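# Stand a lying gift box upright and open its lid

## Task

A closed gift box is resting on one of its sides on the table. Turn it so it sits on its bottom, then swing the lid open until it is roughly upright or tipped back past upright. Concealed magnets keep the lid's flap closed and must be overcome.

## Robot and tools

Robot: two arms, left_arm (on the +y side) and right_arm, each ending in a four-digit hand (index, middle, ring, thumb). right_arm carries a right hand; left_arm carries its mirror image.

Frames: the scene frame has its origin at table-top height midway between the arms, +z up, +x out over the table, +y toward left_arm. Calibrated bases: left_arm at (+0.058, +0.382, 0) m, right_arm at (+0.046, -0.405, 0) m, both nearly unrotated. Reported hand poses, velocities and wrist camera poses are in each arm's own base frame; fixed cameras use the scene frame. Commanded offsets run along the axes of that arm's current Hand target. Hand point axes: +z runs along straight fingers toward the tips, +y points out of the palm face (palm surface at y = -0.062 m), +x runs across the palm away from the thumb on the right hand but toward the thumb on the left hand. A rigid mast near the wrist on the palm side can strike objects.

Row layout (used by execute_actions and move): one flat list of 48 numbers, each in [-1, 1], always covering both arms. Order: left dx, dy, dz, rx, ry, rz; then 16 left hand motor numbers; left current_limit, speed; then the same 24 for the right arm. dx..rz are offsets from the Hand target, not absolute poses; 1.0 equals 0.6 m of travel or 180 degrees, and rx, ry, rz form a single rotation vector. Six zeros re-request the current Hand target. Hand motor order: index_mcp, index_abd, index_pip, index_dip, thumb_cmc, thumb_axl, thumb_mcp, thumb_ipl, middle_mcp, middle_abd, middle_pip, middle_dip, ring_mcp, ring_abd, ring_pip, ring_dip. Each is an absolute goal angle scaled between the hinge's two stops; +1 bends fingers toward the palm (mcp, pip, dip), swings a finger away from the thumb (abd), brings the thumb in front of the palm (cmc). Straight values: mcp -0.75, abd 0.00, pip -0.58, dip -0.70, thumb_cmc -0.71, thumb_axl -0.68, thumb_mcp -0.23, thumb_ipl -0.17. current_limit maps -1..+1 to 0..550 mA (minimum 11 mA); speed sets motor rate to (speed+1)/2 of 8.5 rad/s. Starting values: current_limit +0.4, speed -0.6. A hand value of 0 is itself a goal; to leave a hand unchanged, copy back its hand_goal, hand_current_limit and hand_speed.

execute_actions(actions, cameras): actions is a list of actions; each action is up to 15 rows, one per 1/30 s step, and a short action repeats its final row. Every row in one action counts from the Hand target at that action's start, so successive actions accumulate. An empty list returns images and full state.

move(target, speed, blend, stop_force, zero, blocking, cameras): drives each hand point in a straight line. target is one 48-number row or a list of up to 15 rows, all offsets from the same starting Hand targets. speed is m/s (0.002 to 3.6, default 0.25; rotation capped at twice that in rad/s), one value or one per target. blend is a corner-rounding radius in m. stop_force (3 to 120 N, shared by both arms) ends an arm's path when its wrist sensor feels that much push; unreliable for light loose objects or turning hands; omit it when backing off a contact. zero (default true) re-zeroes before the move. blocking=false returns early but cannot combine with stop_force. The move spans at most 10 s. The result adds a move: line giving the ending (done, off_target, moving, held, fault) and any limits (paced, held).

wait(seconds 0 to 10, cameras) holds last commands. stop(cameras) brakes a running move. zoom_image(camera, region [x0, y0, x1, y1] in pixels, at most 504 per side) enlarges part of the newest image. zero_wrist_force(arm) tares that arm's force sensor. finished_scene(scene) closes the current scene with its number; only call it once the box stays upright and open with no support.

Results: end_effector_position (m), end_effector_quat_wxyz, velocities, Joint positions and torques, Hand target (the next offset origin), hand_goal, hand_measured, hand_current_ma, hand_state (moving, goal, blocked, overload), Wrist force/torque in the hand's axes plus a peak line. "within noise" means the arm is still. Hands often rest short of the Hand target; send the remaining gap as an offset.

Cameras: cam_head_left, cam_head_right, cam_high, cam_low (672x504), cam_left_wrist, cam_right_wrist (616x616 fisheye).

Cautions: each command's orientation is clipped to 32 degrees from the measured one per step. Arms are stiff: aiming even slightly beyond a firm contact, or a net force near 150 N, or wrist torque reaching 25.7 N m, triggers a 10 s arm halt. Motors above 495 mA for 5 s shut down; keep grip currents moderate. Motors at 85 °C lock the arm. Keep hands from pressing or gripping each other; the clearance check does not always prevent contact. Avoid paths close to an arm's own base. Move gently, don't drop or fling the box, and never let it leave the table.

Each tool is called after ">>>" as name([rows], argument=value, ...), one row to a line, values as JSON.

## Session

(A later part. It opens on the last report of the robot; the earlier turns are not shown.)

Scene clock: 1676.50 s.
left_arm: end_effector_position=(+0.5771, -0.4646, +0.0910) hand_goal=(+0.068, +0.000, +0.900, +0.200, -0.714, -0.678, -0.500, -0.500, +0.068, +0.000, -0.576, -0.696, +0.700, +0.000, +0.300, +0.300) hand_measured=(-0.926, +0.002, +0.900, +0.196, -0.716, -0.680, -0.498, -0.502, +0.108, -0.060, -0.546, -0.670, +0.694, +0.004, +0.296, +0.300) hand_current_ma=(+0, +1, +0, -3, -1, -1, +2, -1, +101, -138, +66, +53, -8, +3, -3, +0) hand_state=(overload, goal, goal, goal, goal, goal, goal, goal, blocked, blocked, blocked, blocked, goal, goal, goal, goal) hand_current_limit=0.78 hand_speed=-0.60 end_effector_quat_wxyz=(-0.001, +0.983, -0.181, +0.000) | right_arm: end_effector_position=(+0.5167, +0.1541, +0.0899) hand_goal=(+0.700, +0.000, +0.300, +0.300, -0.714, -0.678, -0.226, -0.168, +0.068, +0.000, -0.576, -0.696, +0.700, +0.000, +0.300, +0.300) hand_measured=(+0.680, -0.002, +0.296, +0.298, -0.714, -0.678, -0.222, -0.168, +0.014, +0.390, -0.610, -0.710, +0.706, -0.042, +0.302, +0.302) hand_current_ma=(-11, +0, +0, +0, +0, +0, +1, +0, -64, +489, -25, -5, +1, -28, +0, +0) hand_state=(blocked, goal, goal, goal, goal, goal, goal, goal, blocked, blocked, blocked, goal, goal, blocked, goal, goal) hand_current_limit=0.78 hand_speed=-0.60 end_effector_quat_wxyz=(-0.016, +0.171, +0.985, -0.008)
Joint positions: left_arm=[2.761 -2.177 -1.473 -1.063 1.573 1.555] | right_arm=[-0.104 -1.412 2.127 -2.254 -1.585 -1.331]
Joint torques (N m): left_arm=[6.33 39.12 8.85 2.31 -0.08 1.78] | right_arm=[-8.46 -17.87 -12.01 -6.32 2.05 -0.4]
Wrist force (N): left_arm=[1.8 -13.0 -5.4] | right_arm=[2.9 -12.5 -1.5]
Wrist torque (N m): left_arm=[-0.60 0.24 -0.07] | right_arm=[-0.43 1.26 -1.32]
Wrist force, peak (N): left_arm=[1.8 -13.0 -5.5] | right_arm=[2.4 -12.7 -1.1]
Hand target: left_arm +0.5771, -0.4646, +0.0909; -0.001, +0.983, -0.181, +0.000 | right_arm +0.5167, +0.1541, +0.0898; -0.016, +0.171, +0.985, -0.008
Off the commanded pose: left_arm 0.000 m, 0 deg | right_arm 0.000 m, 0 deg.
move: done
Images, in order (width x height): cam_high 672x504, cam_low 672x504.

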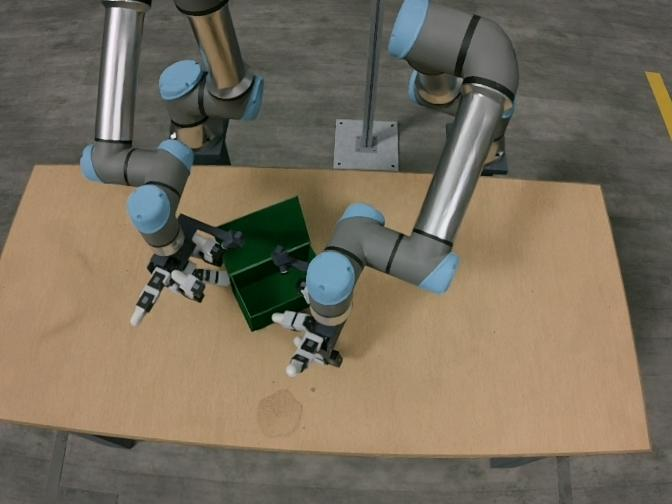

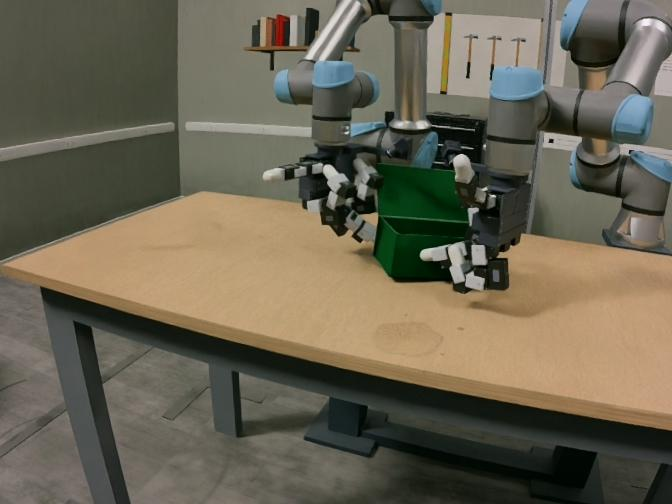

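>>> move([
  [0,0,0.01,0,0,0,0.068,0,0.9,0.2,-0.714,-0.678,-0.5,-0.5,0.068,0,-0.576,-0.696,0.7,0,0.3,0.3,0.78,-0.6,0,0,0.01,0,0,0,0.7,0,0.3,0.3,-0.714,-0.678,-0.226,-0.168,0.068,0,-0.576,-0.696,0.7,0,0.3,0.3,0.78,-0.6],
  [0,-0.04,0.01,0,0,0,0.068,0,0.9,0.2,-0.714,-0.678,-0.5,-0.5,0.068,0,-0.576,-0.696,0.7,0,0.3,0.3,0.78,-0.6,0,-0.04,0.01,0,0,0,0.7,0,0.3,0.3,-0.714,-0.678,-0.226,-0.168,0.068,0,-0.576,-0.696,0.7,0,0.3,0.3,0.78,-0.6],
  [0,-0.12,0.0,0,0,0,0.068,0,0.9,0.2,-0.714,-0.678,-0.5,-0.5,0.068,0,-0.576,-0.696,0.7,0,0.3,0.3,0.78,-0.6,0,-0.16,0.0,0,0,0,0.7,0,0.3,0.3,-0.714,-0.678,-0.226,-0.168,0.068,0,-0.576,-0.696,0.7,0,0.3,0.3,0.78,-0.6],
], speed=[0.02,0.025,0.05], blend=[0.003,0.005,0], cameras=["cam_high","cam_low"])

>>> zoom_image(camera="cam_low", region=[350, 130, 550, 310])

Scene clock: 1686.07 s.
left_arm: end_effector_position=(+0.6027, -0.3974, +0.0911) hand_goal=(+0.068, +0.000, +0.900, +0.200, -0.714, -0.678, -0.500, -0.500, +0.068, +0.000, -0.576, -0.696, +0.700, +0.000, +0.300, +0.300) hand_measured=(-0.926, +0.002, +0.900, +0.196, -0.716, -0.680, -0.498, -0.502, +0.064, -0.004, -0.576, -0.694, +0.694, +0.004, +0.296, +0.300) hand_current_ma=(+0, +1, +0, -3, -1, -1, +2, -1, -6, -2, +0, +3, -8, +3, -3, +0) hand_state=(overload, goal, goal, goal, goal, goal, goal, goal, goal, goal, goal, goal, goal, goal, goal, goal) hand_current_limit=0.78 hand_speed=-0.60 end_effector_quat_wxyz=(-0.001, +0.983, -0.181, +0.000) | right_arm: end_effector_position=(+0.4845, +0.0639, +0.0919) hand_goal=(+0.700, +0.000, +0.300, +0.300, -0.714, -0.678, -0.226, -0.168, +0.068, +0.000, -0.576, -0.696, +0.700, +0.000, +0.300, +0.300) hand_measured=(+0.680, -0.002, +0.296, +0.298, -0.714, -0.678, -0.222, -0.168, +0.054, +0.002, -0.582, -0.698, +0.682, -0.002, +0.296, +0.302) hand_current_ma=(-11, +0, +0, +0, +0, +0, +1, +0, -6, +0, -1, +0, -8, +0, +0, +0) hand_state=(blocked, goal, goal, goal, goal, goal, goal, goal, goal, goal, goal, goal, goal, goal, goal, goal) hand_current_limit=0.78 hand_speed=-0.60 end_effector_quat_wxyz=(-0.016, +0.171, +0.985, -0.008)
Joint positions: left_arm=[2.867 -2.153 -1.513 -1.046 1.573 1.661] | right_arm=[-0.32 -1.504 2.229 -2.267 -1.592 -1.546]
Joint torques (N m): left_arm=[12.06 55.63 12.68 1.54 0.97 1.3] | right_arm=[-10.28 -34.34 -11.27 -1.27 -2.1 -2.05]
Wrist force (N): left_arm=[-1.6 -4.6 0.2] | right_arm=[-0.4 0.0 0.0]
Wrist torque (N m): left_arm=[-0.48 0.26 -0.09] | right_arm=[0.18 0.06 -0.01]
Wrist force, peak (N): left_arm=[1.9 -13.2 -5.6] | right_arm=[2.7 -12.8 -1.4]
Hand target: left_arm +0.6027, -0.3974, +0.0911; -0.001, +0.983, -0.181, +0.000 | right_arm +0.4844, +0.0638, +0.0919; -0.016, +0.171, +0.985, -0.008
Off the commanded pose: left_arm 0.000 m, 0 deg | right_arm 0.000 m, 0 deg.
move: done
Images, in order (width x height): cam_high 672x504, cam_low 672x504.

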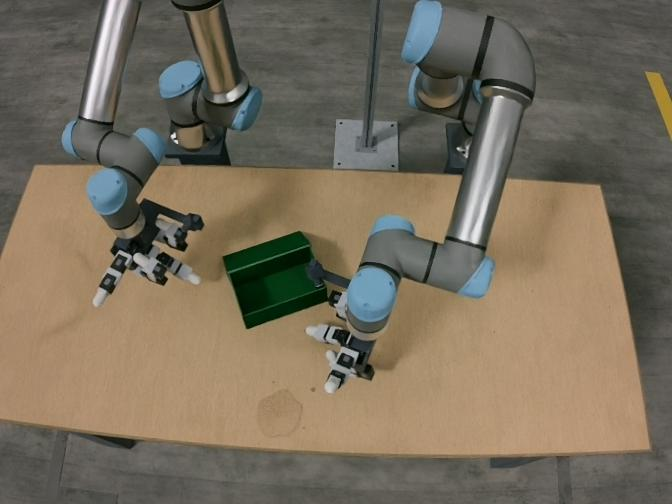

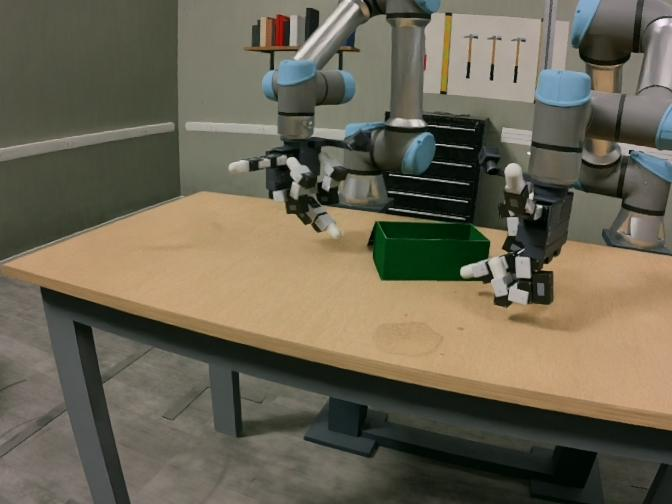

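Scaled by 2.520 from the camera's 672x504 image, which has a finer 960x720 frame.

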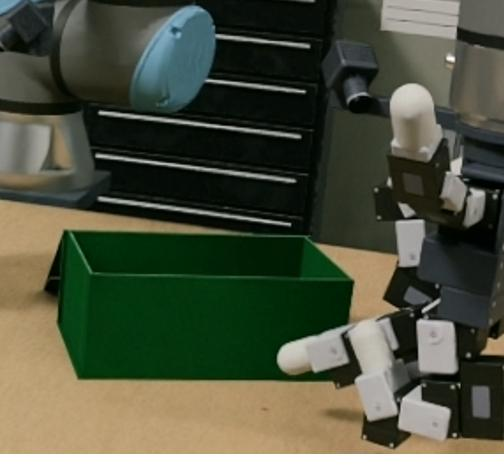

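>>> finished_scene(scene=1)

The scene is finished: the task was done.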